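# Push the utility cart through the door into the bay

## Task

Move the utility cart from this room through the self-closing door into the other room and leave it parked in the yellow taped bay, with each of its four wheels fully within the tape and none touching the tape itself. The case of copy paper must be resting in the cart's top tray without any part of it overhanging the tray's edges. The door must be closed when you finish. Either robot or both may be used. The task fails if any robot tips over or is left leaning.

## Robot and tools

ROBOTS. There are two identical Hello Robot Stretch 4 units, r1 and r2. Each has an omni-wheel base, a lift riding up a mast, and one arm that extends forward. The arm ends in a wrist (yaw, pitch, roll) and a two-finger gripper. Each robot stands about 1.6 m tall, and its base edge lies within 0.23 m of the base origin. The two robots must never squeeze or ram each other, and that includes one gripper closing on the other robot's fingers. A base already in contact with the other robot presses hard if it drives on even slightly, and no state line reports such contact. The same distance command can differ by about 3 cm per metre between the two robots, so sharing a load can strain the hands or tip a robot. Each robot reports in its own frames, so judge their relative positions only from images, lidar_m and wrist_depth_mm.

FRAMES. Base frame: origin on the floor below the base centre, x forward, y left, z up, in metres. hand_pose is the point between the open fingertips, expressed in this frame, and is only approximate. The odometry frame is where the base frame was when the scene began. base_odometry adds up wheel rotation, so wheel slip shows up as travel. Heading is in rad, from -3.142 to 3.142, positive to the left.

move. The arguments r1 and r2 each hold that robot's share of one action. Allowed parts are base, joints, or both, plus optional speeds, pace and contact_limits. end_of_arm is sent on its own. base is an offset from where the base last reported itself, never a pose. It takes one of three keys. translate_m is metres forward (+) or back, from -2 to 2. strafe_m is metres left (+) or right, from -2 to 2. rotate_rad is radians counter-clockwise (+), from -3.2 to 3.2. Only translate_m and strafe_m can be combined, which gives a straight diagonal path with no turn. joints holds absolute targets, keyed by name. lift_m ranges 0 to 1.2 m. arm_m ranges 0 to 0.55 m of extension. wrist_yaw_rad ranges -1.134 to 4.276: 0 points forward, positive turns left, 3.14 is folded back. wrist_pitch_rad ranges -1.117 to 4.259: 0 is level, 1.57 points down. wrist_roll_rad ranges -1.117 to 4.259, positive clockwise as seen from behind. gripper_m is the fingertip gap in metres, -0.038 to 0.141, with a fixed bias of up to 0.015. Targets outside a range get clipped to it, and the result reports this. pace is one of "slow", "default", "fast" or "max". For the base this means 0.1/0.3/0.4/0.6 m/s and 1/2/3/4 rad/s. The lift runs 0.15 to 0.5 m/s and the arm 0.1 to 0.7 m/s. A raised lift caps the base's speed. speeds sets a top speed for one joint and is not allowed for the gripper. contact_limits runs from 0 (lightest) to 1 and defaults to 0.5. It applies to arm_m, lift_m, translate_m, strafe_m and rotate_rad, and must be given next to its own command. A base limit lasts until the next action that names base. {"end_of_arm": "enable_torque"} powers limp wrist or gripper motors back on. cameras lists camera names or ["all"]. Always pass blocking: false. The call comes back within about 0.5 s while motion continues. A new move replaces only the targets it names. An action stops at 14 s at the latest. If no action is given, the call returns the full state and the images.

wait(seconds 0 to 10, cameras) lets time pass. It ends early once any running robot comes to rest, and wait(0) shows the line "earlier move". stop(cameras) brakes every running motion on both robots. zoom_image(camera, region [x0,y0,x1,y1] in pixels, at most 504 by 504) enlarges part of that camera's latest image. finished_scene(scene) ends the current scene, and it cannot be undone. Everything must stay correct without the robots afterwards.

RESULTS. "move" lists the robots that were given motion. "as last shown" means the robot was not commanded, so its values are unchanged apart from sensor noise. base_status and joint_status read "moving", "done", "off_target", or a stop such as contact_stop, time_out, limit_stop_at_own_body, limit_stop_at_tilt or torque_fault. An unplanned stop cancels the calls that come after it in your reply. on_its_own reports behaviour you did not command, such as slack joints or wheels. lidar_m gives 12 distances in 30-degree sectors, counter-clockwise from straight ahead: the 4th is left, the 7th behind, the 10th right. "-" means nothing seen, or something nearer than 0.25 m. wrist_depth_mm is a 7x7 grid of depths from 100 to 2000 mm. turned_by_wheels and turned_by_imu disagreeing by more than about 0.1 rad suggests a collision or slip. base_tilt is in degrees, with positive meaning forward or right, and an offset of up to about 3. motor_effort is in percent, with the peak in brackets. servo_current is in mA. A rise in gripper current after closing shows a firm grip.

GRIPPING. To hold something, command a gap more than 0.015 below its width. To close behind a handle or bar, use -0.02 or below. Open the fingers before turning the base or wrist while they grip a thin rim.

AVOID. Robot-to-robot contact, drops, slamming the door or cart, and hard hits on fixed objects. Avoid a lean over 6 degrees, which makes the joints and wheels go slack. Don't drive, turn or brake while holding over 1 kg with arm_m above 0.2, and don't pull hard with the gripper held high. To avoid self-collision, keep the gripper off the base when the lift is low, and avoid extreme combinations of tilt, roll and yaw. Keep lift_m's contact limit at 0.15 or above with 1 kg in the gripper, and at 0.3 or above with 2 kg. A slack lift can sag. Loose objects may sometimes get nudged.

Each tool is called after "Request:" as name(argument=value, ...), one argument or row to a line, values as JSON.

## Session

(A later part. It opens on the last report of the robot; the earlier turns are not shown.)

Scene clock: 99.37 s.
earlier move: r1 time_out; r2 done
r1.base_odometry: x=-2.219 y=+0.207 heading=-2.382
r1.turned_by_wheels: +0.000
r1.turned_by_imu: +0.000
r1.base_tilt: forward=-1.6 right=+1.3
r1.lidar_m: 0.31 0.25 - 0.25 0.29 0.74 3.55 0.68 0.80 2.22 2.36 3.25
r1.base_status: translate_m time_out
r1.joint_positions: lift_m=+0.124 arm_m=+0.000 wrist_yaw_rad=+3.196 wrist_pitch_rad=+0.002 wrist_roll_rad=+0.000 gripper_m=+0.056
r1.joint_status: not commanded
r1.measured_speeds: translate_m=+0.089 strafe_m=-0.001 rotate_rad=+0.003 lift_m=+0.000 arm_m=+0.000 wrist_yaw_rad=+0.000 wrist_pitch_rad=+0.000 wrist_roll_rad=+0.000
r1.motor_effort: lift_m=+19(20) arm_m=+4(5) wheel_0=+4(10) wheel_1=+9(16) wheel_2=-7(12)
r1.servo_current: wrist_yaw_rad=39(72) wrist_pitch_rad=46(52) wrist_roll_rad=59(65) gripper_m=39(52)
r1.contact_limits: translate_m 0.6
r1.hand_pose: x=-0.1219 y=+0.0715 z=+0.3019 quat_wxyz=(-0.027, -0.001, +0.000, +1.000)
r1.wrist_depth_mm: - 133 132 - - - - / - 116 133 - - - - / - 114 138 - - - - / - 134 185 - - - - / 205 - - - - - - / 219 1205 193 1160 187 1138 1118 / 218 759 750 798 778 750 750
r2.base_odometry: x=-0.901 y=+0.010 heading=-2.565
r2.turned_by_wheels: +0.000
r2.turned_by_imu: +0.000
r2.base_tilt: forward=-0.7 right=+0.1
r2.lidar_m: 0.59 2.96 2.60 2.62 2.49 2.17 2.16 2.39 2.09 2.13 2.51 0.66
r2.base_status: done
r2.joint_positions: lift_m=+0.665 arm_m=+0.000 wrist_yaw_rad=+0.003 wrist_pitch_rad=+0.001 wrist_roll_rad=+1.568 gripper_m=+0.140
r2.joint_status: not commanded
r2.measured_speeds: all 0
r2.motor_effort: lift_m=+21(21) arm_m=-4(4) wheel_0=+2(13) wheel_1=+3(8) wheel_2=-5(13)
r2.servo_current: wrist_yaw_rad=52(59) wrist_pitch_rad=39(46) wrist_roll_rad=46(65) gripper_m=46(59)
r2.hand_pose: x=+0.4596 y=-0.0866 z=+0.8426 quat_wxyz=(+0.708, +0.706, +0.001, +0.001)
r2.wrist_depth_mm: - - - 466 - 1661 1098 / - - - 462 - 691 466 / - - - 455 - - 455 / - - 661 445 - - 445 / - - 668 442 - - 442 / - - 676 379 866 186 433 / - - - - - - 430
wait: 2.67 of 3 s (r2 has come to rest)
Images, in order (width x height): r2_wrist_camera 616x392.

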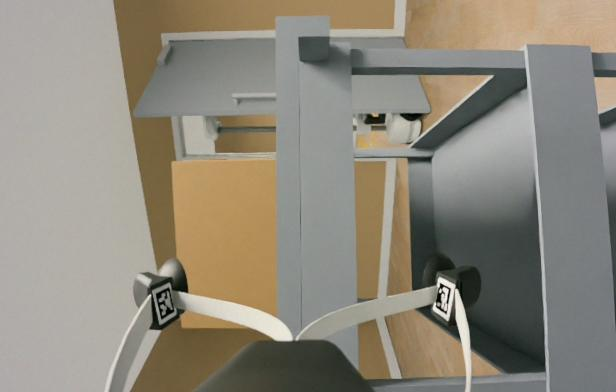

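Request:
move(
  blocking=false,
  r1={"base":{"translate_m":0.4},"pace":"slow","contact_limits":{"translate_m":0.6}},
  r2={"base":{"rotate_rad":0.1}},
)

Request:
wait(
  seconds=1.5,
)

Request:
move(
  blocking=false,
  r2={"base":{"strafe_m":-0.09,"translate_m":0.22},"pace":"slow"},
)

Request:
wait(
  seconds=3,
)

Request:
wait(
  seconds=2,
  cameras=["r1_head_camera","r1_head_left_camera","r1_head_right_camera","r2_wrist_camera","r2_head_camera"],
)

Scene clock: 113.10 s.
earlier move: r1 time_out
move: r1 moving; r2 moving
r1.base_odometry: x=-2.256 y=+0.172 heading=-2.382
r1.turned_by_wheels: +0.001
r1.turned_by_imu: +0.000
r1.base_tilt: forward=-1.6 right=+1.3
r1.lidar_m: 1.71 0.25 - 0.25 0.27 0.69 3.62 0.70 0.86 2.29 2.36 3.27
r1.base_status: earlier translate_m time_out (by the wheels' count: +1.401 of +1.550); translate_m moving
r1.joint_positions: lift_m=+0.124 arm_m=+0.000 wrist_yaw_rad=+3.196 wrist_pitch_rad=+0.002 wrist_roll_rad=+0.000 gripper_m=+0.056
r1.joint_status: not commanded
r1.measured_speeds: translate_m=+0.048 strafe_m=+0.000 rotate_rad=+0.001 lift_m=+0.000 arm_m=+0.000 wrist_yaw_rad=+0.000 wrist_pitch_rad=+0.000 wrist_roll_rad=+0.000
r1.motor_effort: lift_m=+19(20) arm_m=+5(5) wheel_0=+3(5) wheel_1=+13(13) wheel_2=-8(10)
r1.servo_current: wrist_yaw_rad=72(72) wrist_pitch_rad=39(46) wrist_roll_rad=46(65) gripper_m=39(46)
r1.contact_limits: translate_m 0.6
r1.hand_pose: x=-0.1219 y=+0.0715 z=+0.3019 quat_wxyz=(-0.027, -0.001, +0.000, +1.000)
r1.wrist_depth_mm: - 133 133 - - - - / - 116 133 - - - - / - 114 138 - - - - / - 134 184 - - - - / 205 1708 - - - - 1708 / 219 1118 195 1182 187 1138 1025 / 218 750 750 788 788 759 759
r2.base_odometry: x=-0.901 y=+0.010 heading=-2.466
r2.turned_by_wheels: +0.099
r2.turned_by_imu: +0.097
r2.base_tilt: forward=-0.7 right=+0.0
r2.lidar_m: 0.57 2.83 2.62 2.66 2.35 2.18 2.23 2.25 2.10 2.15 2.73 0.62
r2.base_status: rotate_rad moving
r2.joint_positions: lift_m=+0.665 arm_m=+0.000 wrist_yaw_rad=+0.003 wrist_pitch_rad=+0.001 wrist_roll_rad=+1.568 gripper_m=+0.140
r2.joint_status: not commanded
r2.measured_speeds: all 0
r2.motor_effort: lift_m=+21(21) arm_m=-4(4) wheel_0=-3(10) wheel_1=-2(7) wheel_2=-4(11)
r2.servo_current: wrist_yaw_rad=52(65) wrist_pitch_rad=39(46) wrist_roll_rad=46(65) gripper_m=59(59)
r2.hand_pose: x=+0.4595 y=-0.0867 z=+0.8426 quat_wxyz=(+0.708, +0.706, +0.001, +0.001)
r2.wrist_depth_mm: - - - 430 - 1756 433 / - - - 427 - 768 430 / - - 634 430 - - 433 / - - 661 430 - - 430 / - - 676 430 - - 433 / - - - 370 439 204 433 / - - - - - 1708 1118
pictures: none

Scene clock: 113.33 s.
earlier move: r1 moving; r2 done
r1.base_odometry: x=-2.266 y=+0.162 heading=-2.382
r1.turned_by_wheels: +0.000
r1.turned_by_imu: +0.000
r1.base_tilt: forward=-1.6 right=+1.3
r1.lidar_m: 1.70 0.25 - 0.25 0.28 0.67 3.64 0.70 0.92 2.29 2.37 3.24
r1.base_status: translate_m moving
r1.joint_positions: lift_m=+0.124 arm_m=+0.000 wrist_yaw_rad=+3.196 wrist_pitch_rad=+0.002 wrist_roll_rad=+0.000 gripper_m=+0.056
r1.joint_status: not commanded
r1.measured_speeds: translate_m=+0.073 strafe_m=+0.000 rotate_rad=-0.003 lift_m=+0.000 arm_m=+0.000 wrist_yaw_rad=+0.000 wrist_pitch_rad=+0.000 wrist_roll_rad=+0.000
r1.motor_effort: lift_m=+19(20) arm_m=+4(5) wheel_0=+4(5) wheel_1=+12(13) wheel_2=-9(10)
r1.servo_current: wrist_yaw_rad=46(72) wrist_pitch_rad=39(46) wrist_roll_rad=72(72) gripper_m=46(46)
r1.contact_limits: translate_m 0.6
r1.hand_pose: x=-0.1219 y=+0.0715 z=+0.3019 quat_wxyz=(-0.027, -0.001, +0.000, +1.000)
r1.wrist_depth_mm: - 133 133 - - - - / - 116 132 - - - - / - 114 138 - - - - / - 134 184 - - - - / 206 1661 - - - - 1756 / 220 1118 193 1182 187 1138 1025 / 218 750 750 788 778 759 759
r2.base_odometry: x=-0.901 y=+0.010 heading=-2.466
r2.turned_by_wheels: +0.000
r2.turned_by_imu: +0.000
r2.base_tilt: forward=-0.7 right=+0.1
r2.lidar_m: 0.59 2.84 2.61 2.64 2.36 2.19 2.24 2.26 2.11 2.15 2.78 0.62
r2.base_status: done
r2.joint_positions: lift_m=+0.665 arm_m=+0.000 wrist_yaw_rad=+0.003 wrist_pitch_rad=+0.001 wrist_roll_rad=+1.568 gripper_m=+0.140
r2.joint_status: not commanded
r2.measured_speeds: all 0
r2.motor_effort: lift_m=+21(21) arm_m=-4(4) wheel_0=-4(10) wheel_1=-2(7) wheel_2=-4(11)
r2.servo_current: wrist_yaw_rad=46(65) wrist_pitch_rad=39(46) wrist_roll_rad=52(65) gripper_m=52(59)
r2.hand_pose: x=+0.4595 y=-0.0867 z=+0.8426 quat_wxyz=(+0.708, +0.706, +0.001, +0.001)
r2.wrist_depth_mm: - - - 430 - 1756 430 / - - - 433 - 768 433 / - - 634 433 - - 427 / - - 654 430 - - 430 / - - 683 430 - - 433 / - - - 373 442 204 433 / - - - - - 1756 1118
wait: 0.23 of 1.5 s (r2 has come to rest)
pictures: none

Scene clock: 113.83 s.
earlier move: r1 moving
move: r2 moving
r1.base_odometry: x=-2.300 y=+0.130 heading=-2.382
r1.turned_by_wheels: +0.000
r1.turned_by_imu: +0.000
r1.base_tilt: forward=-1.6 right=+1.3
r1.lidar_m: 1.65 0.25 3.26 0.25 0.26 0.60 3.66 0.78 0.95 2.28 2.38 3.27
r1.base_status: translate_m moving
r1.joint_positions: lift_m=+0.124 arm_m=+0.000 wrist_yaw_rad=+3.196 wrist_pitch_rad=+0.002 wrist_roll_rad=+0.000 gripper_m=+0.056
r1.joint_status: not commanded
r1.measured_speeds: translate_m=+0.099 strafe_m=+0.000 rotate_rad=+0.001 lift_m=+0.000 arm_m=+0.000 wrist_yaw_rad=+0.000 wrist_pitch_rad=+0.000 wrist_roll_rad=+0.000
r1.motor_effort: lift_m=+19(20) arm_m=+4(5) wheel_0=+4(7) wheel_1=+11(13) wheel_2=-8(10)
r1.servo_current: wrist_yaw_rad=46(65) wrist_pitch_rad=39(46) wrist_roll_rad=46(52) gripper_m=39(46)
r1.contact_limits: translate_m 0.6
r1.hand_pose: x=-0.1219 y=+0.0715 z=+0.3019 quat_wxyz=(-0.027, -0.001, +0.000, +1.000)
r1.wrist_depth_mm: - 133 133 - - - - / - 116 133 - - - - / - 114 138 - - - - / - 134 185 - - - - / 205 1708 - - - - 1499 / 213 1008 194 1182 187 1118 946 / 217 750 750 788 788 759 707
r2.base_odometry: x=-0.914 y=+0.007 heading=-2.466
r2.turned_by_wheels: +0.000
r2.turned_by_imu: +0.000
r2.base_tilt: forward=-0.7 right=+0.1
r2.lidar_m: 0.58 2.83 2.59 2.66 2.36 2.18 2.24 2.27 2.10 2.14 2.77 0.61
r2.base_status: translate_m moving; strafe_m moving
r2.joint_positions: lift_m=+0.665 arm_m=+0.000 wrist_yaw_rad=+0.003 wrist_pitch_rad=+0.001 wrist_roll_rad=+1.568 gripper_m=+0.140
r2.joint_status: not commanded
r2.measured_speeds: translate_m=+0.049 strafe_m=-0.020 rotate_rad=+0.002 lift_m=+0.000 arm_m=+0.000 wrist_yaw_rad=+0.000 wrist_pitch_rad=+0.000 wrist_roll_rad=+0.000
r2.motor_effort: lift_m=+21(21) arm_m=-4(4) wheel_0=+8(8) wheel_1=+5(6) wheel_2=-10(10)
r2.servo_current: wrist_yaw_rad=52(52) wrist_pitch_rad=39(46) wrist_roll_rad=52(52) gripper_m=52(52)
r2.hand_pose: x=+0.4595 y=-0.0867 z=+0.8426 quat_wxyz=(+0.708, +0.706, +0.001, +0.001)
r2.wrist_depth_mm: - - - 421 - 1808 418 / - - - 421 - 750 421 / - - 621 421 - - 418 / - - 647 421 - - 421 / - - 676 418 - - 418 / - - - 362 421 204 421 / - - - - 424 1464 1060
pictures: none

Scene clock: 116.83 s.
earlier move: r1 moving; r2 moving
r1.base_odometry: x=-2.516 y=-0.075 heading=-2.382
r1.turned_by_wheels: +0.000
r1.turned_by_imu: +0.000
r1.base_tilt: forward=-1.6 right=+1.3
r1.lidar_m: 1.33 3.45 2.52 0.28 0.25 0.45 3.99 1.05 1.36 2.29 2.38 3.25
r1.base_status: translate_m moving
r1.joint_positions: lift_m=+0.124 arm_m=+0.000 wrist_yaw_rad=+3.196 wrist_pitch_rad=+0.002 wrist_roll_rad=+0.000 gripper_m=+0.056
r1.joint_status: not commanded
r1.measured_speeds: translate_m=+0.079 strafe_m=+0.001 rotate_rad=-0.005 lift_m=+0.000 arm_m=+0.000 wrist_yaw_rad=+0.000 wrist_pitch_rad=+0.000 wrist_roll_rad=+0.000
r1.motor_effort: lift_m=+19(20) arm_m=+5(5) wheel_0=-1(7) wheel_1=+7(13) wheel_2=-3(10)
r1.servo_current: wrist_yaw_rad=39(78) wrist_pitch_rad=46(52) wrist_roll_rad=39(72) gripper_m=33(46)
r1.contact_limits: translate_m 0.6
r1.hand_pose: x=-0.1219 y=+0.0715 z=+0.3019 quat_wxyz=(-0.027, -0.001, +0.000, +1.000)
r1.wrist_depth_mm: - 133 133 - - - 355 / - 111 133 - - - 317 / - 114 138 - - - 377 / - 134 185 - - - 384 / 204 - - - - - 327 / 219 1098 193 1182 188 1138 329 / 218 750 759 788 768 691 382
r2.base_odometry: x=-1.129 y=-0.057 heading=-2.466
r2.turned_by_wheels: +0.000
r2.turned_by_imu: +0.000
r2.base_tilt: forward=-0.7 right=+0.1
r2.lidar_m: 0.38 0.38 2.60 2.65 2.61 2.40 2.46 2.26 2.10 2.16 2.76 0.40
r2.base_status: translate_m moving; strafe_m moving
r2.joint_positions: lift_m=+0.665 arm_m=+0.000 wrist_yaw_rad=+0.002 wrist_pitch_rad=+0.001 wrist_roll_rad=+1.568 gripper_m=+0.140
r2.joint_status: not commanded
r2.measured_speeds: all 0
r2.motor_effort: lift_m=+21(21) arm_m=-4(4) wheel_0=+4(9) wheel_1=+5(6) wheel_2=-8(11)
r2.servo_current: wrist_yaw_rad=46(65) wrist_pitch_rad=39(46) wrist_roll_rad=33(59) gripper_m=52(59)
r2.hand_pose: x=+0.4595 y=-0.0870 z=+0.8427 quat_wxyz=(+0.708, +0.706, +0.001, +0.000)
r2.wrist_depth_mm: - - - 217 218 1708 1182 / - - - 217 216 1708 508 / - - 459 217 217 759 - / - 427 421 216 216 820 - / - 439 433 217 216 768 - / - 455 216 157 213 - - / - 477 466 - - - -
wait: 3.00 s; no rest
pictures: none

Scene clock: 116.93 s.
earlier move: r1 moving; r2 done
r1.base_odometry: x=-2.521 y=-0.080 heading=-2.382
r1.turned_by_wheels: +0.000
r1.turned_by_imu: +0.000
r1.base_tilt: forward=-1.6 right=+1.3
r1.lidar_m: 1.33 3.47 2.53 0.30 0.25 0.43 4.03 1.04 1.39 2.28 2.39 3.27
r1.base_status: translate_m moving
r1.joint_positions: lift_m=+0.124 arm_m=+0.000 wrist_yaw_rad=+3.196 wrist_pitch_rad=+0.002 wrist_roll_rad=+0.000 gripper_m=+0.056
r1.joint_status: not commanded
r1.measured_speeds: translate_m=+0.068 strafe_m=+0.000 rotate_rad=+0.004 lift_m=+0.000 arm_m=+0.000 wrist_yaw_rad=+0.000 wrist_pitch_rad=+0.000 wrist_roll_rad=+0.000
r1.motor_effort: lift_m=+19(20) arm_m=+5(5) wheel_0=+1(7) wheel_1=+9(13) wheel_2=-2(10)
r1.servo_current: wrist_yaw_rad=59(78) wrist_pitch_rad=46(52) wrist_roll_rad=26(72) gripper_m=33(46)
r1.contact_limits: translate_m 0.6
r1.hand_pose: x=-0.1219 y=+0.0715 z=+0.3019 quat_wxyz=(-0.027, -0.001, +0.000, +1.000)
r1.wrist_depth_mm: - 133 133 - - - 340 / - 111 132 - - - 347 / - 114 138 - - - 359 / - 134 185 - - - 366 / 205 - - - - - 373 / 220 1098 194 1182 187 1138 370 / 217 759 741 798 778 683 368
r2.base_odometry: x=-1.129 y=-0.057 heading=-2.466
r2.turned_by_wheels: +0.000
r2.turned_by_imu: +0.000
r2.base_tilt: forward=-0.7 right=+0.1
r2.lidar_m: 0.35 0.40 2.61 2.68 2.61 2.42 2.46 2.27 2.12 2.15 2.75 0.42
r2.base_status: done
r2.joint_positions: lift_m=+0.665 arm_m=+0.000 wrist_yaw_rad=+0.002 wrist_pitch_rad=+0.001 wrist_roll_rad=+1.568 gripper_m=+0.140
r2.joint_status: not commanded
r2.measured_speeds: all 0
r2.motor_effort: lift_m=+21(21) arm_m=-4(4) wheel_0=+4(9) wheel_1=+4(6) wheel_2=-8(11)
r2.servo_current: wrist_yaw_rad=52(65) wrist_pitch_rad=39(46) wrist_roll_rad=46(59) gripper_m=52(59)
r2.hand_pose: x=+0.4595 y=-0.0870 z=+0.8427 quat_wxyz=(+0.708, +0.706, +0.001, +0.000)
r2.wrist_depth_mm: - - - 219 218 1756 1182 / - - - 217 216 1708 508 / - - 455 217 216 768 - / - 427 424 216 217 809 - / - 442 433 216 216 768 - / - 455 216 157 213 - - / - 473 466 - - - -
wait: 0.10 of 2 s (r2 has come to rest)
pictures: r1_head_camera, r1_head_left_camera, r1_head_right_camera, r2_head_camera, r2_wrist_camera
Images, in order (width x height): r1_head_camera 420x560, r1_head_left_camera 420x672, r1_head_right_camera 420x672, r2_head_camera 420x560, r2_wrist_camera 616x392.

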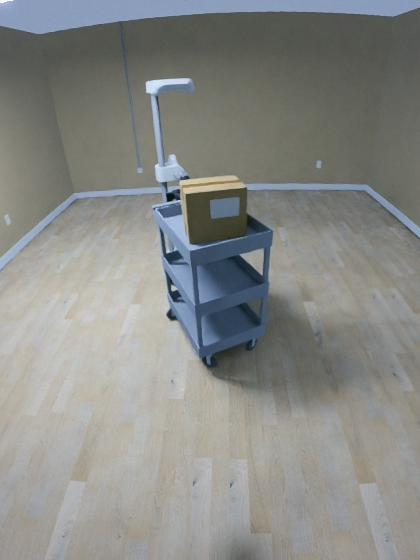

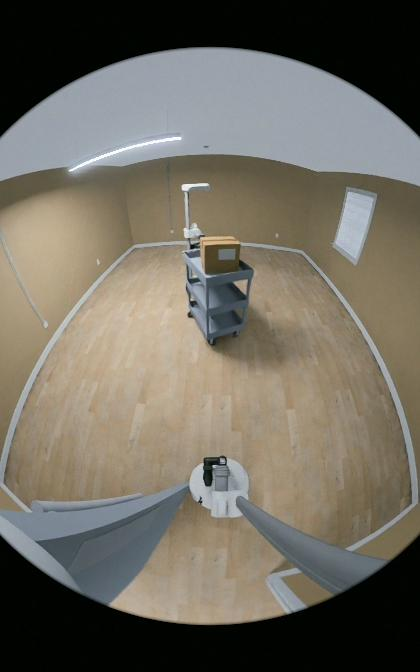

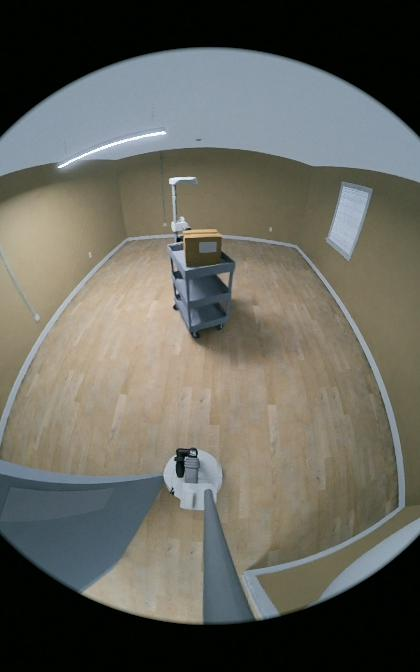

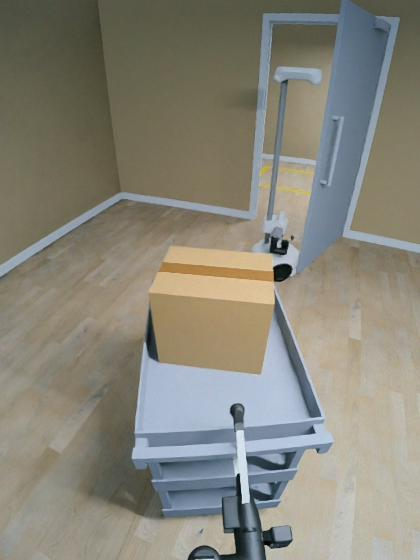

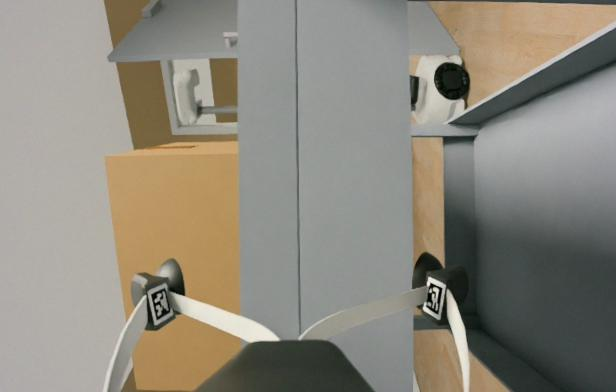

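Request:
move(
  blocking=false,
  r1={"base":{"strafe_m":-0.55,"translate_m":0.25}},
  r2={"joints":{"gripper_m":-0.035}},
)

Request:
wait(
  seconds=4,
)

Request:
wait(
  seconds=2,
)

Request:
move(
  blocking=false,
  r1={"base":{"rotate_rad":-3.1},"joints":{"lift_m":0.8,"wrist_yaw_rad":0,"gripper_m":0.09}},
  r2={"base":{"translate_m":-0.6},"contact_limits":{"translate_m":0.7}},
)

Request:
wait(
  seconds=5,
)

Request:
wait(
  seconds=3,
)

Request:
move(
  blocking=false,
  r2={"base":{"strafe_m":-0.46},"pace":"slow","contact_limits":{"strafe_m":0.7}},
)

Request:
wait(
  seconds=6,
)

Request:
move(
  blocking=false,
  r2={"base":{"rotate_rad":0.52},"pace":"slow","contact_limits":{"rotate_rad":0.7}},
)

Request:
wait(
  seconds=3,
  cameras=["r1_head_camera","r1_head_left_camera","r1_wrist_camera","r2_wrist_camera","r2_head_camera"],
)

Scene clock: 130.03 s.
earlier move: r1 done
move: r1 moving; r2 moving
r1.base_odometry: x=-2.566 y=-0.084 heading=-2.382
r1.turned_by_wheels: +0.000
r1.turned_by_imu: -0.001
r1.base_tilt: forward=-1.6 right=+1.3
r1.lidar_m: 1.30 3.50 2.52 2.46 0.25 0.41 4.09 1.06 1.47 2.25 2.34 3.25
r1.base_status: translate_m moving; strafe_m moving
r1.joint_positions: lift_m=+0.124 arm_m=+0.000 wrist_yaw_rad=+3.196 wrist_pitch_rad=+0.002 wrist_roll_rad=+0.000 gripper_m=+0.056
r1.joint_status: not commanded
r1.measured_speeds: translate_m=+0.051 strafe_m=-0.111 rotate_rad=+0.004 lift_m=+0.000 arm_m=+0.000 wrist_yaw_rad=+0.000 wrist_pitch_rad=+0.000 wrist_roll_rad=+0.000
r1.motor_effort: lift_m=+19(20) arm_m=+5(5) wheel_0=+9(9) wheel_1=-3(5) wheel_2=-5(5)
r1.servo_current: wrist_yaw_rad=52(59) wrist_pitch_rad=39(46) wrist_roll_rad=39(72) gripper_m=46(46)
r1.hand_pose: x=-0.1219 y=+0.0715 z=+0.3019 quat_wxyz=(-0.027, -0.001, +0.000, +1.000)
r1.wrist_depth_mm: - 133 133 - - - 223 / - 112 133 - - - 230 / - 114 138 - - - 239 / - 134 185 - - - 245 / 205 - - - - 1863 246 / 220 1098 192 1182 187 1042 246 / 219 759 750 788 768 691 243
r2.base_odometry: x=-1.129 y=-0.057 heading=-2.466
r2.turned_by_wheels: +0.000
r2.turned_by_imu: +0.000
r2.base_tilt: forward=-0.7 right=+0.1
r2.lidar_m: 0.38 0.39 2.61 2.66 2.58 2.41 2.45 2.27 2.11 2.14 2.77 0.42
r2.base_status: not commanded
r2.joint_positions: lift_m=+0.665 arm_m=+0.000 wrist_yaw_rad=+0.002 wrist_pitch_rad=+0.001 wrist_roll_rad=+1.568 gripper_m=+0.128
r2.joint_status: gripper_m moving
r2.measured_speeds: all 0
r2.motor_effort: lift_m=+21(21) arm_m=-4(4) wheel_0=+5(5) wheel_1=+4(4) wheel_2=-8(9)
r2.servo_current: wrist_yaw_rad=46(52) wrist_pitch_rad=33(46) wrist_roll_rad=46(59) gripper_m=104(117)
r2.hand_pose: x=+0.4595 y=-0.0870 z=+0.8427 quat_wxyz=(+0.708, +0.706, +0.001, +0.000)
r2.wrist_depth_mm: - - - 218 218 1756 1160 / - - - 217 217 1756 508 / - - 452 217 217 759 - / - 427 421 217 216 809 - / - 436 433 216 216 759 - / - 455 216 157 213 - - / - 473 466 - - - -
pictures: none

Scene clock: 132.20 s.
earlier move: r1 moving; r2 done
r1.base_odometry: x=-3.063 y=+0.118 heading=-2.382
r1.turned_by_wheels: +0.000
r1.turned_by_imu: -0.002
r1.base_tilt: forward=-1.6 right=+1.3
r1.lidar_m: 1.27 1.23 3.09 2.94 1.74 0.76 0.78 1.26 1.78 1.76 1.83 2.50
r1.base_status: translate_m moving; strafe_m moving
r1.joint_positions: lift_m=+0.124 arm_m=+0.000 wrist_yaw_rad=+3.196 wrist_pitch_rad=+0.002 wrist_roll_rad=+0.000 gripper_m=+0.056
r1.joint_status: not commanded
r1.measured_speeds: translate_m=+0.057 strafe_m=-0.127 rotate_rad=-0.007 lift_m=+0.000 arm_m=+0.000 wrist_yaw_rad=+0.000 wrist_pitch_rad=+0.000 wrist_roll_rad=+0.000
r1.motor_effort: lift_m=+19(20) arm_m=+4(5) wheel_0=+3(11) wheel_1=-1(8) wheel_2=-2(7)
r1.servo_current: wrist_yaw_rad=52(72) wrist_pitch_rad=39(52) wrist_roll_rad=46(72) gripper_m=39(52)
r1.hand_pose: x=-0.1219 y=+0.0715 z=+0.3019 quat_wxyz=(-0.027, -0.001, +0.000, +1.000)
r1.wrist_depth_mm: - 132 133 - - - - / - 112 133 - - - - / - 114 139 - - - - / - 134 185 - - - - / 206 - - 1366 1863 - - / 220 1205 191 1182 187 - 1025 / 219 750 759 788 788 759 768
r2.base_odometry: x=-1.129 y=-0.057 heading=-2.466
r2.turned_by_wheels: +0.000
r2.turned_by_imu: +0.000
r2.base_tilt: forward=-0.6 right=+0.0
r2.lidar_m: 0.38 0.39 2.62 2.61 2.61 2.41 2.46 2.28 2.12 2.15 2.77 0.42
r2.base_status: not commanded
r2.joint_positions: lift_m=+0.665 arm_m=+0.000 wrist_yaw_rad=+0.001 wrist_pitch_rad=+0.005 wrist_roll_rad=+1.568 gripper_m=-0.033
r2.joint_status: all done
r2.measured_speeds: all 0
r2.motor_effort: lift_m=+20(21) arm_m=-4(4) wheel_0=+3(5) wheel_1=+3(4) wheel_2=-5(9)
r2.servo_current: wrist_yaw_rad=59(72) wrist_pitch_rad=52(59) wrist_roll_rad=46(59) gripper_m=234(494)
r2.hand_pose: x=+0.4594 y=-0.0870 z=+0.8414 quat_wxyz=(+0.708, +0.706, +0.002, -0.001)
r2.wrist_depth_mm: - - - 219 219 1661 1118 / - - - 218 220 1661 - / - - 415 218 218 - - / - 421 415 217 218 - - / - 436 430 218 217 820 - / - 445 173 217 193 158 - / - 469 462 - 137 1808 -
wait: 2.17 of 4 s (r2 has come to rest)
pictures: none

Scene clock: 133.03 s.
earlier move: r1 done
r1.base_odometry: x=-3.097 y=+0.131 heading=-2.382
r1.turned_by_wheels: +0.000
r1.turned_by_imu: +0.000
r1.base_tilt: forward=-1.6 right=+1.3
r1.lidar_m: 1.26 1.22 3.10 2.97 1.73 1.10 0.99 1.27 1.77 1.72 1.81 2.51
r1.base_status: done
r1.joint_positions: lift_m=+0.124 arm_m=+0.000 wrist_yaw_rad=+3.196 wrist_pitch_rad=+0.002 wrist_roll_rad=+0.000 gripper_m=+0.056
r1.joint_status: not commanded
r1.measured_speeds: all 0
r1.motor_effort: lift_m=+20(20) arm_m=+5(5) wheel_0=+0(11) wheel_1=-2(8) wheel_2=+0(7)
r1.servo_current: wrist_yaw_rad=52(72) wrist_pitch_rad=46(52) wrist_roll_rad=52(72) gripper_m=39(52)
r1.hand_pose: x=-0.1219 y=+0.0715 z=+0.3019 quat_wxyz=(-0.027, -0.001, +0.000, +1.000)
r1.wrist_depth_mm: - 133 132 - - - - / - 112 133 - - - - / - 115 139 - - - - / - 134 185 - - - - / 206 - - - - - - / 219 1182 192 1182 187 1118 1118 / 218 750 741 778 778 759 759
r2.base_odometry: x=-1.129 y=-0.057 heading=-2.466
r2.turned_by_wheels: +0.000
r2.turned_by_imu: +0.000
r2.base_tilt: forward=-0.7 right=+0.0
r2.lidar_m: 0.36 0.40 2.62 2.67 2.59 2.42 2.46 2.25 2.12 2.15 2.75 0.42
r2.base_status: not commanded
r2.joint_positions: lift_m=+0.665 arm_m=+0.000 wrist_yaw_rad=+0.001 wrist_pitch_rad=+0.005 wrist_roll_rad=+1.568 gripper_m=-0.033
r2.joint_status: all done
r2.measured_speeds: all 0
r2.motor_effort: lift_m=+20(21) arm_m=-4(4) wheel_0=+3(5) wheel_1=+3(4) wheel_2=-5(9)
r2.servo_current: wrist_yaw_rad=52(72) wrist_pitch_rad=46(59) wrist_roll_rad=52(59) gripper_m=234(494)
r2.hand_pose: x=+0.4594 y=-0.0870 z=+0.8414 quat_wxyz=(+0.708, +0.706, +0.002, -0.001)
r2.wrist_depth_mm: - - - 220 220 1618 1138 / - - - 218 218 1618 - / - - 418 218 218 - - / - 421 418 217 218 - - / - 433 430 217 216 820 - / - 445 173 216 193 159 - / - 466 466 - 137 1808 -
wait: 0.83 of 2 s (r1 has come to rest)
pictures: none

Scene clock: 133.53 s.
move: r1 moving; r2 moving
r1.base_odometry: x=-3.097 y=+0.131 heading=-2.635
r1.turned_by_wheels: -0.253
r1.turned_by_imu: -0.253
r1.base_tilt: forward=-1.6 right=+1.3
r1.lidar_m: 3.58 1.23 1.26 2.99 2.44 1.31 1.00 1.21 1.45 1.74 1.72 2.05
r1.base_status: rotate_rad moving
r1.joint_positions: lift_m=+0.162 arm_m=+0.000 wrist_yaw_rad=+2.607 wrist_pitch_rad=+0.002 wrist_roll_rad=+0.000 gripper_m=+0.074
r1.joint_status: lift_m moving; wrist_yaw_rad moving; gripper_m moving
r1.measured_speeds: translate_m=-0.001 strafe_m=+0.000 rotate_rad=-0.977 lift_m=+0.146 arm_m=+0.000 wrist_yaw_rad=-1.819 wrist_pitch_rad=+0.000 wrist_roll_rad=+0.000
r1.motor_effort: lift_m=+25(26) arm_m=+5(5) wheel_0=+9(9) wheel_1=+6(8) wheel_2=+6(7)
r1.servo_current: wrist_yaw_rad=91(111) wrist_pitch_rad=46(52) wrist_roll_rad=46(59) gripper_m=72(72)
r1.hand_pose: x=-0.0329 y=+0.2221 z=+0.3395 quat_wxyz=(+0.264, -0.001, +0.000, +0.965)
r1.wrist_depth_mm: - - - - - - - / - - - - - - - / - - - - - - - / - - - - - - - / - - - - - - - / 1078 1138 196 1281 190 1336 1205 / 931 831 809 151 842 809 866
r2.base_odometry: x=-1.105 y=-0.038 heading=-2.466
r2.turned_by_wheels: +0.000
r2.turned_by_imu: +0.000
r2.base_tilt: forward=-0.6 right=+0.1
r2.lidar_m: 0.39 0.40 2.63 2.64 2.56 2.38 2.41 2.26 2.10 2.12 2.73 0.43
r2.base_status: translate_m moving
r2.joint_positions: lift_m=+0.665 arm_m=+0.000 wrist_yaw_rad=+0.002 wrist_pitch_rad=-0.004 wrist_roll_rad=+1.568 gripper_m=-0.033
r2.joint_status: not commanded
r2.measured_speeds: translate_m=-0.122 strafe_m=+0.000 rotate_rad=+0.001 lift_m=+0.000 arm_m=+0.000 wrist_yaw_rad=+0.044 wrist_pitch_rad=+0.000 wrist_roll_rad=+0.000
r2.motor_effort: lift_m=+14(21) arm_m=-4(6) wheel_0=-11(14) wheel_1=-10(10) wheel_2=+19(19)
r2.servo_current: wrist_yaw_rad=46(59) wrist_pitch_rad=39(52) wrist_roll_rad=52(52) gripper_m=137(234)
r2.contact_limits: translate_m 0.7
r2.hand_pose: x=+0.4596 y=-0.0867 z=+0.8445 quat_wxyz=(+0.708, +0.706, +0.000, +0.002)
r2.wrist_depth_mm: - - - 172 229 1808 1229 / - - - 172 229 1863 - / - - 585 173 230 809 - / - 455 442 232 231 820 - / - - 459 173 231 831 - / - - 185 174 171 - - / - 508 496 - - 1863 -
pictures: none

Scene clock: 136.53 s.
earlier move: r1 moving; r2 done
r1.base_odometry: x=-3.097 y=+0.131 heading=+0.802
r1.turned_by_wheels: -2.847
r1.turned_by_imu: -2.863
r1.base_tilt: forward=-1.6 right=+1.2
r1.lidar_m: 1.16 1.30 1.78 1.72 1.85 2.65 1.81 1.83 3.08 2.99 1.65 1.24
r1.base_status: done
r1.joint_positions: lift_m=+0.800 arm_m=+0.000 wrist_yaw_rad=+0.002 wrist_pitch_rad=+0.002 wrist_roll_rad=+0.000 gripper_m=+0.090
r1.joint_status: lift_m moving; wrist_yaw_rad moving; the others done
r1.measured_speeds: all 0
r1.motor_effort: lift_m=+24(29) arm_m=+4(5) wheel_0=+2(9) wheel_1=+2(10) wheel_2=+0(8)
r1.servo_current: wrist_yaw_rad=52(117) wrist_pitch_rad=46(52) wrist_roll_rad=46(65) gripper_m=39(72)
r1.hand_pose: x=+0.4595 y=-0.0867 z=+0.9772 quat_wxyz=(+1.000, +0.000, +0.001, +0.001)
r1.wrist_depth_mm: - - - - - - - / - - - - - - - / - - - - - - - / - - - - - - - / - - - - - - - / - - 195 - 190 - - / - 140 - 138 - - -
r2.base_odometry: x=-0.661 y=+0.318 heading=-2.466
r2.turned_by_wheels: +0.000
r2.turned_by_imu: +0.004
r2.base_tilt: forward=-0.7 right=+0.0
r2.lidar_m: 0.41 0.40 2.84 2.92 2.01 1.87 1.91 2.01 1.87 1.92 2.46 0.43
r2.base_status: done
r2.joint_positions: lift_m=+0.665 arm_m=+0.000 wrist_yaw_rad=+0.011 wrist_pitch_rad=-0.004 wrist_roll_rad=+1.568 gripper_m=-0.034
r2.joint_status: not commanded
r2.measured_speeds: all 0
r2.motor_effort: lift_m=+14(21) arm_m=-4(6) wheel_0=+0(14) wheel_1=-3(10) wheel_2=+5(24)
r2.servo_current: wrist_yaw_rad=65(85) wrist_pitch_rad=39(52) wrist_roll_rad=52(65) gripper_m=111(234)
r2.contact_limits: translate_m 0.7
r2.hand_pose: x=+0.4603 y=-0.0843 z=+0.8447 quat_wxyz=(+0.708, +0.706, +0.002, +0.005)
r2.wrist_depth_mm: - - - 166 222 1756 1205 / - - - 167 224 1661 - / - - 492 169 225 788 - / - 452 442 227 227 820 - / - - 459 171 229 831 - / - - 183 172 180 - - / - 155 504 - - - -
wait: 3.00 of 5 s (r2 has come to rest)
pictures: none

Scene clock: 136.57 s.
earlier move: r1 done
r1.base_odometry: x=-3.097 y=+0.131 heading=+0.802
r1.turned_by_wheels: +0.000
r1.turned_by_imu: +0.000
r1.base_tilt: forward=-1.6 right=+1.3
r1.lidar_m: 1.13 1.31 1.77 1.73 1.85 2.68 1.83 1.82 3.06 3.01 1.68 1.25
r1.base_status: done
r1.joint_positions: lift_m=+0.800 arm_m=+0.000 wrist_yaw_rad=+0.002 wrist_pitch_rad=+0.002 wrist_roll_rad=+0.000 gripper_m=+0.090
r1.joint_status: all done
r1.measured_speeds: all 0
r1.motor_effort: lift_m=+24(29) arm_m=+4(5) wheel_0=+2(9) wheel_1=+2(10) wheel_2=+0(8)
r1.servo_current: wrist_yaw_rad=52(117) wrist_pitch_rad=46(52) wrist_roll_rad=46(65) gripper_m=39(72)
r1.hand_pose: x=+0.4595 y=-0.0867 z=+0.9772 quat_wxyz=(+1.000, +0.000, +0.001, +0.001)
r1.wrist_depth_mm: - - - - - - - / - - - - - - - / - - - - - - - / - - - - - - - / - - - - - - - / - - 195 - 190 - - / - 141 - 138 - - -
r2.base_odometry: x=-0.661 y=+0.318 heading=-2.466
r2.turned_by_wheels: +0.000
r2.turned_by_imu: +0.000
r2.base_tilt: forward=-0.7 right=+0.1
r2.lidar_m: 0.40 0.41 2.83 2.94 2.03 1.86 1.89 2.01 1.84 1.91 2.44 0.45
r2.base_status: done
r2.joint_positions: lift_m=+0.665 arm_m=+0.000 wrist_yaw_rad=+0.011 wrist_pitch_rad=-0.004 wrist_roll_rad=+1.568 gripper_m=-0.034
r2.joint_status: not commanded
r2.measured_speeds: all 0
r2.motor_effort: lift_m=+14(21) arm_m=-5(6) wheel_0=+0(14) wheel_1=-4(10) wheel_2=+5(24)
r2.servo_current: wrist_yaw_rad=65(85) wrist_pitch_rad=39(52) wrist_roll_rad=52(65) gripper_m=111(234)
r2.contact_limits: translate_m 0.7
r2.hand_pose: x=+0.4603 y=-0.0843 z=+0.8447 quat_wxyz=(+0.708, +0.706, +0.002, +0.005)
r2.wrist_depth_mm: - - - 166 222 1808 1229 / - - - 167 224 1708 - / - - 500 169 225 788 - / - 452 442 228 227 809 - / - - 462 171 229 809 - / - - 184 172 181 - - / - 155 500 - - - -
wait: 0.03 of 3 s (r1 has come to rest)
pictures: none

Scene clock: 137.07 s.
move: r2 moving
r1: as last shown
r1.motor_effort: lift_m=+24(24) arm_m=+4(4) wheel_0=+2(3) wheel_1=+2(3) wheel_2=+0(1)
r2.base_odometry: x=-0.670 y=+0.330 heading=-2.465
r2.turned_by_wheels: +0.001
r2.turned_by_imu: +0.001
r2.base_tilt: forward=-0.7 right=+0.0
r2.lidar_m: 0.39 0.43 2.86 2.95 2.02 1.89 1.94 2.00 1.85 1.88 2.41 0.42
r2.base_status: strafe_m moving
r2.joint_positions: lift_m=+0.665 arm_m=+0.000 wrist_yaw_rad=+0.011 wrist_pitch_rad=-0.004 wrist_roll_rad=+1.568 gripper_m=-0.034
r2.joint_status: not commanded
r2.measured_speeds: translate_m=+0.000 strafe_m=-0.055 rotate_rad=-0.002 lift_m=+0.000 arm_m=+0.000 wrist_yaw_rad=+0.000 wrist_pitch_rad=+0.000 wrist_roll_rad=+0.000
r2.motor_effort: lift_m=+14(14) arm_m=-4(5) wheel_0=+13(17) wheel_1=-5(10) wheel_2=+1(4)
r2.servo_current: wrist_yaw_rad=65(72) wrist_pitch_rad=39(46) wrist_roll_rad=39(59) gripper_m=111(117)
r2.contact_limits: strafe_m 0.7
r2.hand_pose: x=+0.4603 y=-0.0843 z=+0.8447 quat_wxyz=(+0.708, +0.706, +0.002, +0.005)
r2.wrist_depth_mm: - - - 165 220 1863 1229 / - - - 166 223 1661 - / - - 504 167 224 778 - / - 452 442 226 227 820 - / - - 462 171 228 809 - / - - 181 172 180 - - / - 147 500 - - - -
pictures: none

Scene clock: 142.30 s.
earlier move: r2 done
r1.base_odometry: x=-3.097 y=+0.131 heading=+0.802
r1.turned_by_wheels: +0.000
r1.turned_by_imu: +0.000
r1.base_tilt: forward=-1.6 right=+1.3
r1.lidar_m: 1.15 1.31 1.77 1.74 1.83 2.65 - 1.88 3.08 2.98 1.66 1.24
r1.base_status: not commanded
r1.joint_positions: lift_m=+0.800 arm_m=+0.000 wrist_yaw_rad=+0.002 wrist_pitch_rad=+0.002 wrist_roll_rad=+0.000 gripper_m=+0.090
r1.joint_status: not commanded
r1.measured_speeds: all 0
r1.motor_effort: lift_m=+24(24) arm_m=+4(4) wheel_0=+2(3) wheel_1=+2(3) wheel_2=+0(1)
r1.servo_current: wrist_yaw_rad=72(72) wrist_pitch_rad=46(52) wrist_roll_rad=52(72) gripper_m=39(52)
r1.hand_pose: x=+0.4595 y=-0.0867 z=+0.9772 quat_wxyz=(+1.000, +0.000, +0.001, +0.001)
r1.wrist_depth_mm: - - - - - - - / - - - - - - - / - - - - - - - / - - - - - - - / - - - - - - - / - - 194 - 189 - - / - 141 - 138 - - -
r2.base_odometry: x=-0.949 y=+0.677 heading=-2.465
r2.turned_by_wheels: +0.000
r2.turned_by_imu: +0.002
r2.base_tilt: forward=-0.7 right=+0.0
r2.lidar_m: 0.25 0.25 3.27 3.26 2.23 2.04 2.11 1.55 1.45 1.47 1.93 0.46
r2.base_status: done
r2.joint_positions: lift_m=+0.665 arm_m=+0.000 wrist_yaw_rad=+0.010 wrist_pitch_rad=-0.005 wrist_roll_rad=+1.569 gripper_m=-0.034
r2.joint_status: not commanded
r2.measured_speeds: all 0
r2.motor_effort: lift_m=+14(14) arm_m=-4(5) wheel_0=+8(19) wheel_1=-2(10) wheel_2=+0(4)
r2.servo_current: wrist_yaw_rad=52(78) wrist_pitch_rad=39(52) wrist_roll_rad=33(59) gripper_m=111(117)
r2.contact_limits: strafe_m 0.7
r2.hand_pose: x=+0.4602 y=-0.0844 z=+0.8449 quat_wxyz=(+0.708, +0.706, +0.002, +0.005)
r2.wrist_depth_mm: - - - - - 1808 1229 / - - - 306 - 1863 1205 / - - - 250 340 349 347 / - - - 215 286 1921 1336 / - - - 190 248 1808 525 / - - 182 169 180 732 - / - 150 407 - - - -
wait: 5.23 of 6 s (r2 has come to rest)
pictures: none

Scene clock: 142.80 s.
move: r2 moving
r1: as last shown
r2.base_odometry: x=-0.948 y=+0.677 heading=-2.342
r2.turned_by_wheels: +0.123
r2.turned_by_imu: +0.109
r2.base_tilt: forward=-0.7 right=+0.0
r2.lidar_m: 0.26 0.27 3.25 2.90 2.12 2.06 2.04 1.52 1.45 1.53 2.13 0.48
r2.base_status: rotate_rad moving
r2.joint_positions: lift_m=+0.665 arm_m=+0.000 wrist_yaw_rad=-0.017 wrist_pitch_rad=-0.005 wrist_roll_rad=+1.569 gripper_m=-0.034
r2.joint_status: not commanded
r2.measured_speeds: translate_m=+0.003 strafe_m=-0.001 rotate_rad=+0.475 lift_m=+0.000 arm_m=-0.001 wrist_yaw_rad=-0.056 wrist_pitch_rad=-0.005 wrist_roll_rad=+0.000
r2.motor_effort: lift_m=+14(14) arm_m=+0(4) wheel_0=-6(10) wheel_1=-9(9) wheel_2=-23(23)
r2.servo_current: wrist_yaw_rad=85(85) wrist_pitch_rad=46(52) wrist_roll_rad=46(52) gripper_m=98(111)
r2.contact_limits: rotate_rad 0.7
r2.hand_pose: x=+0.4577 y=-0.0924 z=+0.8450 quat_wxyz=(+0.708, +0.706, -0.008, -0.004)
r2.wrist_depth_mm: - - - - - 1808 1229 / - - - 312 349 1576 1160 / - - - 291 315 1618 1182 / - - - 204 268 1921 508 / - - - 178 240 1863 554 / - - 182 163 180 759 - / - 399 407 - 200 - -
pictures: none

Scene clock: 144.03 s.
earlier move: r2 done
r1.base_odometry: x=-3.097 y=+0.131 heading=+0.802
r1.turned_by_wheels: +0.000
r1.turned_by_imu: +0.000
r1.base_tilt: forward=-1.6 right=+1.3
r1.lidar_m: 1.16 1.30 1.77 1.73 1.83 2.66 - 1.80 3.08 3.01 1.65 1.23
r1.base_status: not commanded
r1.joint_positions: lift_m=+0.800 arm_m=+0.000 wrist_yaw_rad=+0.002 wrist_pitch_rad=+0.002 wrist_roll_rad=+0.000 gripper_m=+0.090
r1.joint_status: not commanded
r1.measured_speeds: all 0
r1.motor_effort: lift_m=+24(24) arm_m=+4(4) wheel_0=+2(3) wheel_1=+2(3) wheel_2=+1(1)
r1.servo_current: wrist_yaw_rad=59(65) wrist_pitch_rad=46(52) wrist_roll_rad=59(65) gripper_m=39(52)
r1.hand_pose: x=+0.4595 y=-0.0867 z=+0.9772 quat_wxyz=(+1.000, +0.000, +0.001, +0.001)
r1.wrist_depth_mm: - - - - - - - / - - - - - - - / - - - - - - - / - - - - - - - / - - - - - - - / - - 194 - 190 - - / - 141 - 138 - - -
r2.base_odometry: x=-0.949 y=+0.677 heading=-1.947
r2.turned_by_wheels: +0.396
r2.turned_by_imu: +0.303
r2.base_tilt: forward=-0.7 right=+0.1
r2.lidar_m: 0.39 0.38 3.31 2.37 2.09 2.10 1.62 1.43 1.46 1.76 3.27 0.44
r2.base_status: done
r2.joint_positions: lift_m=+0.665 arm_m=+0.000 wrist_yaw_rad=-0.009 wrist_pitch_rad=-0.005 wrist_roll_rad=+1.569 gripper_m=-0.034
r2.joint_status: not commanded
r2.measured_speeds: all 0
r2.motor_effort: lift_m=+14(14) arm_m=+4(5) wheel_0=-6(22) wheel_1=-5(12) wheel_2=-6(26)
r2.servo_current: wrist_yaw_rad=52(117) wrist_pitch_rad=46(52) wrist_roll_rad=52(65) gripper_m=91(111)
r2.contact_limits: rotate_rad 0.7
r2.hand_pose: x=+0.4585 y=-0.0899 z=+0.8450 quat_wxyz=(+0.708, +0.706, -0.005, -0.001)
r2.wrist_depth_mm: - - - 182 242 1708 1182 / - - - 180 238 1808 1229 / - - - 178 236 820 - / - 449 442 232 231 820 - / - - 445 173 230 798 - / - - 183 171 179 788 - / - 473 469 - - - -
wait: 1.23 of 3 s (r2 has come to rest)
pictures: r1_head_camera, r1_head_left_camera, r1_wrist_camera, r2_head_camera, r2_wrist_camera
Images, in order (width x height): r1_head_camera 420x560, r1_head_left_camera 420x672, r1_wrist_camera 616x392, r2_head_camera 420x560, r2_wrist_camera 616x392.

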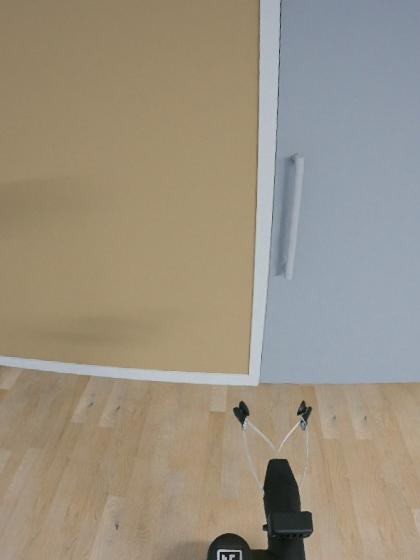

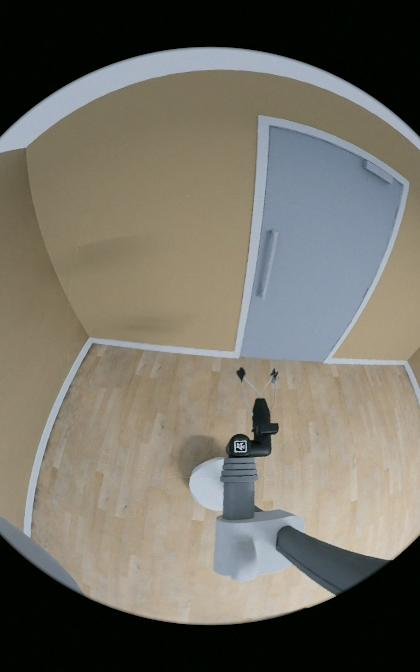

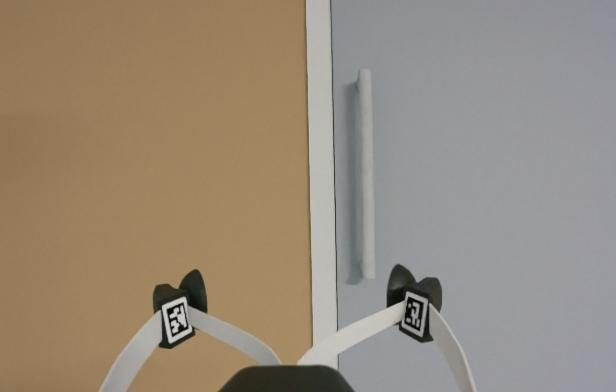

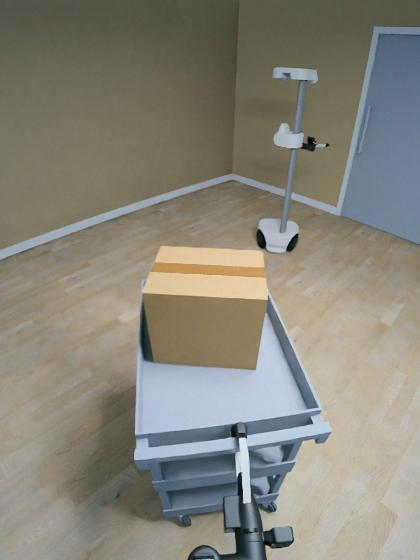

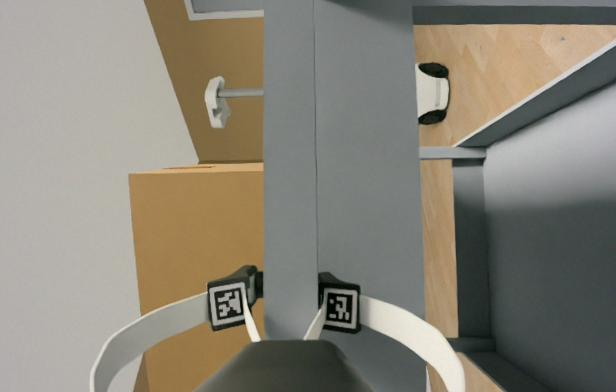

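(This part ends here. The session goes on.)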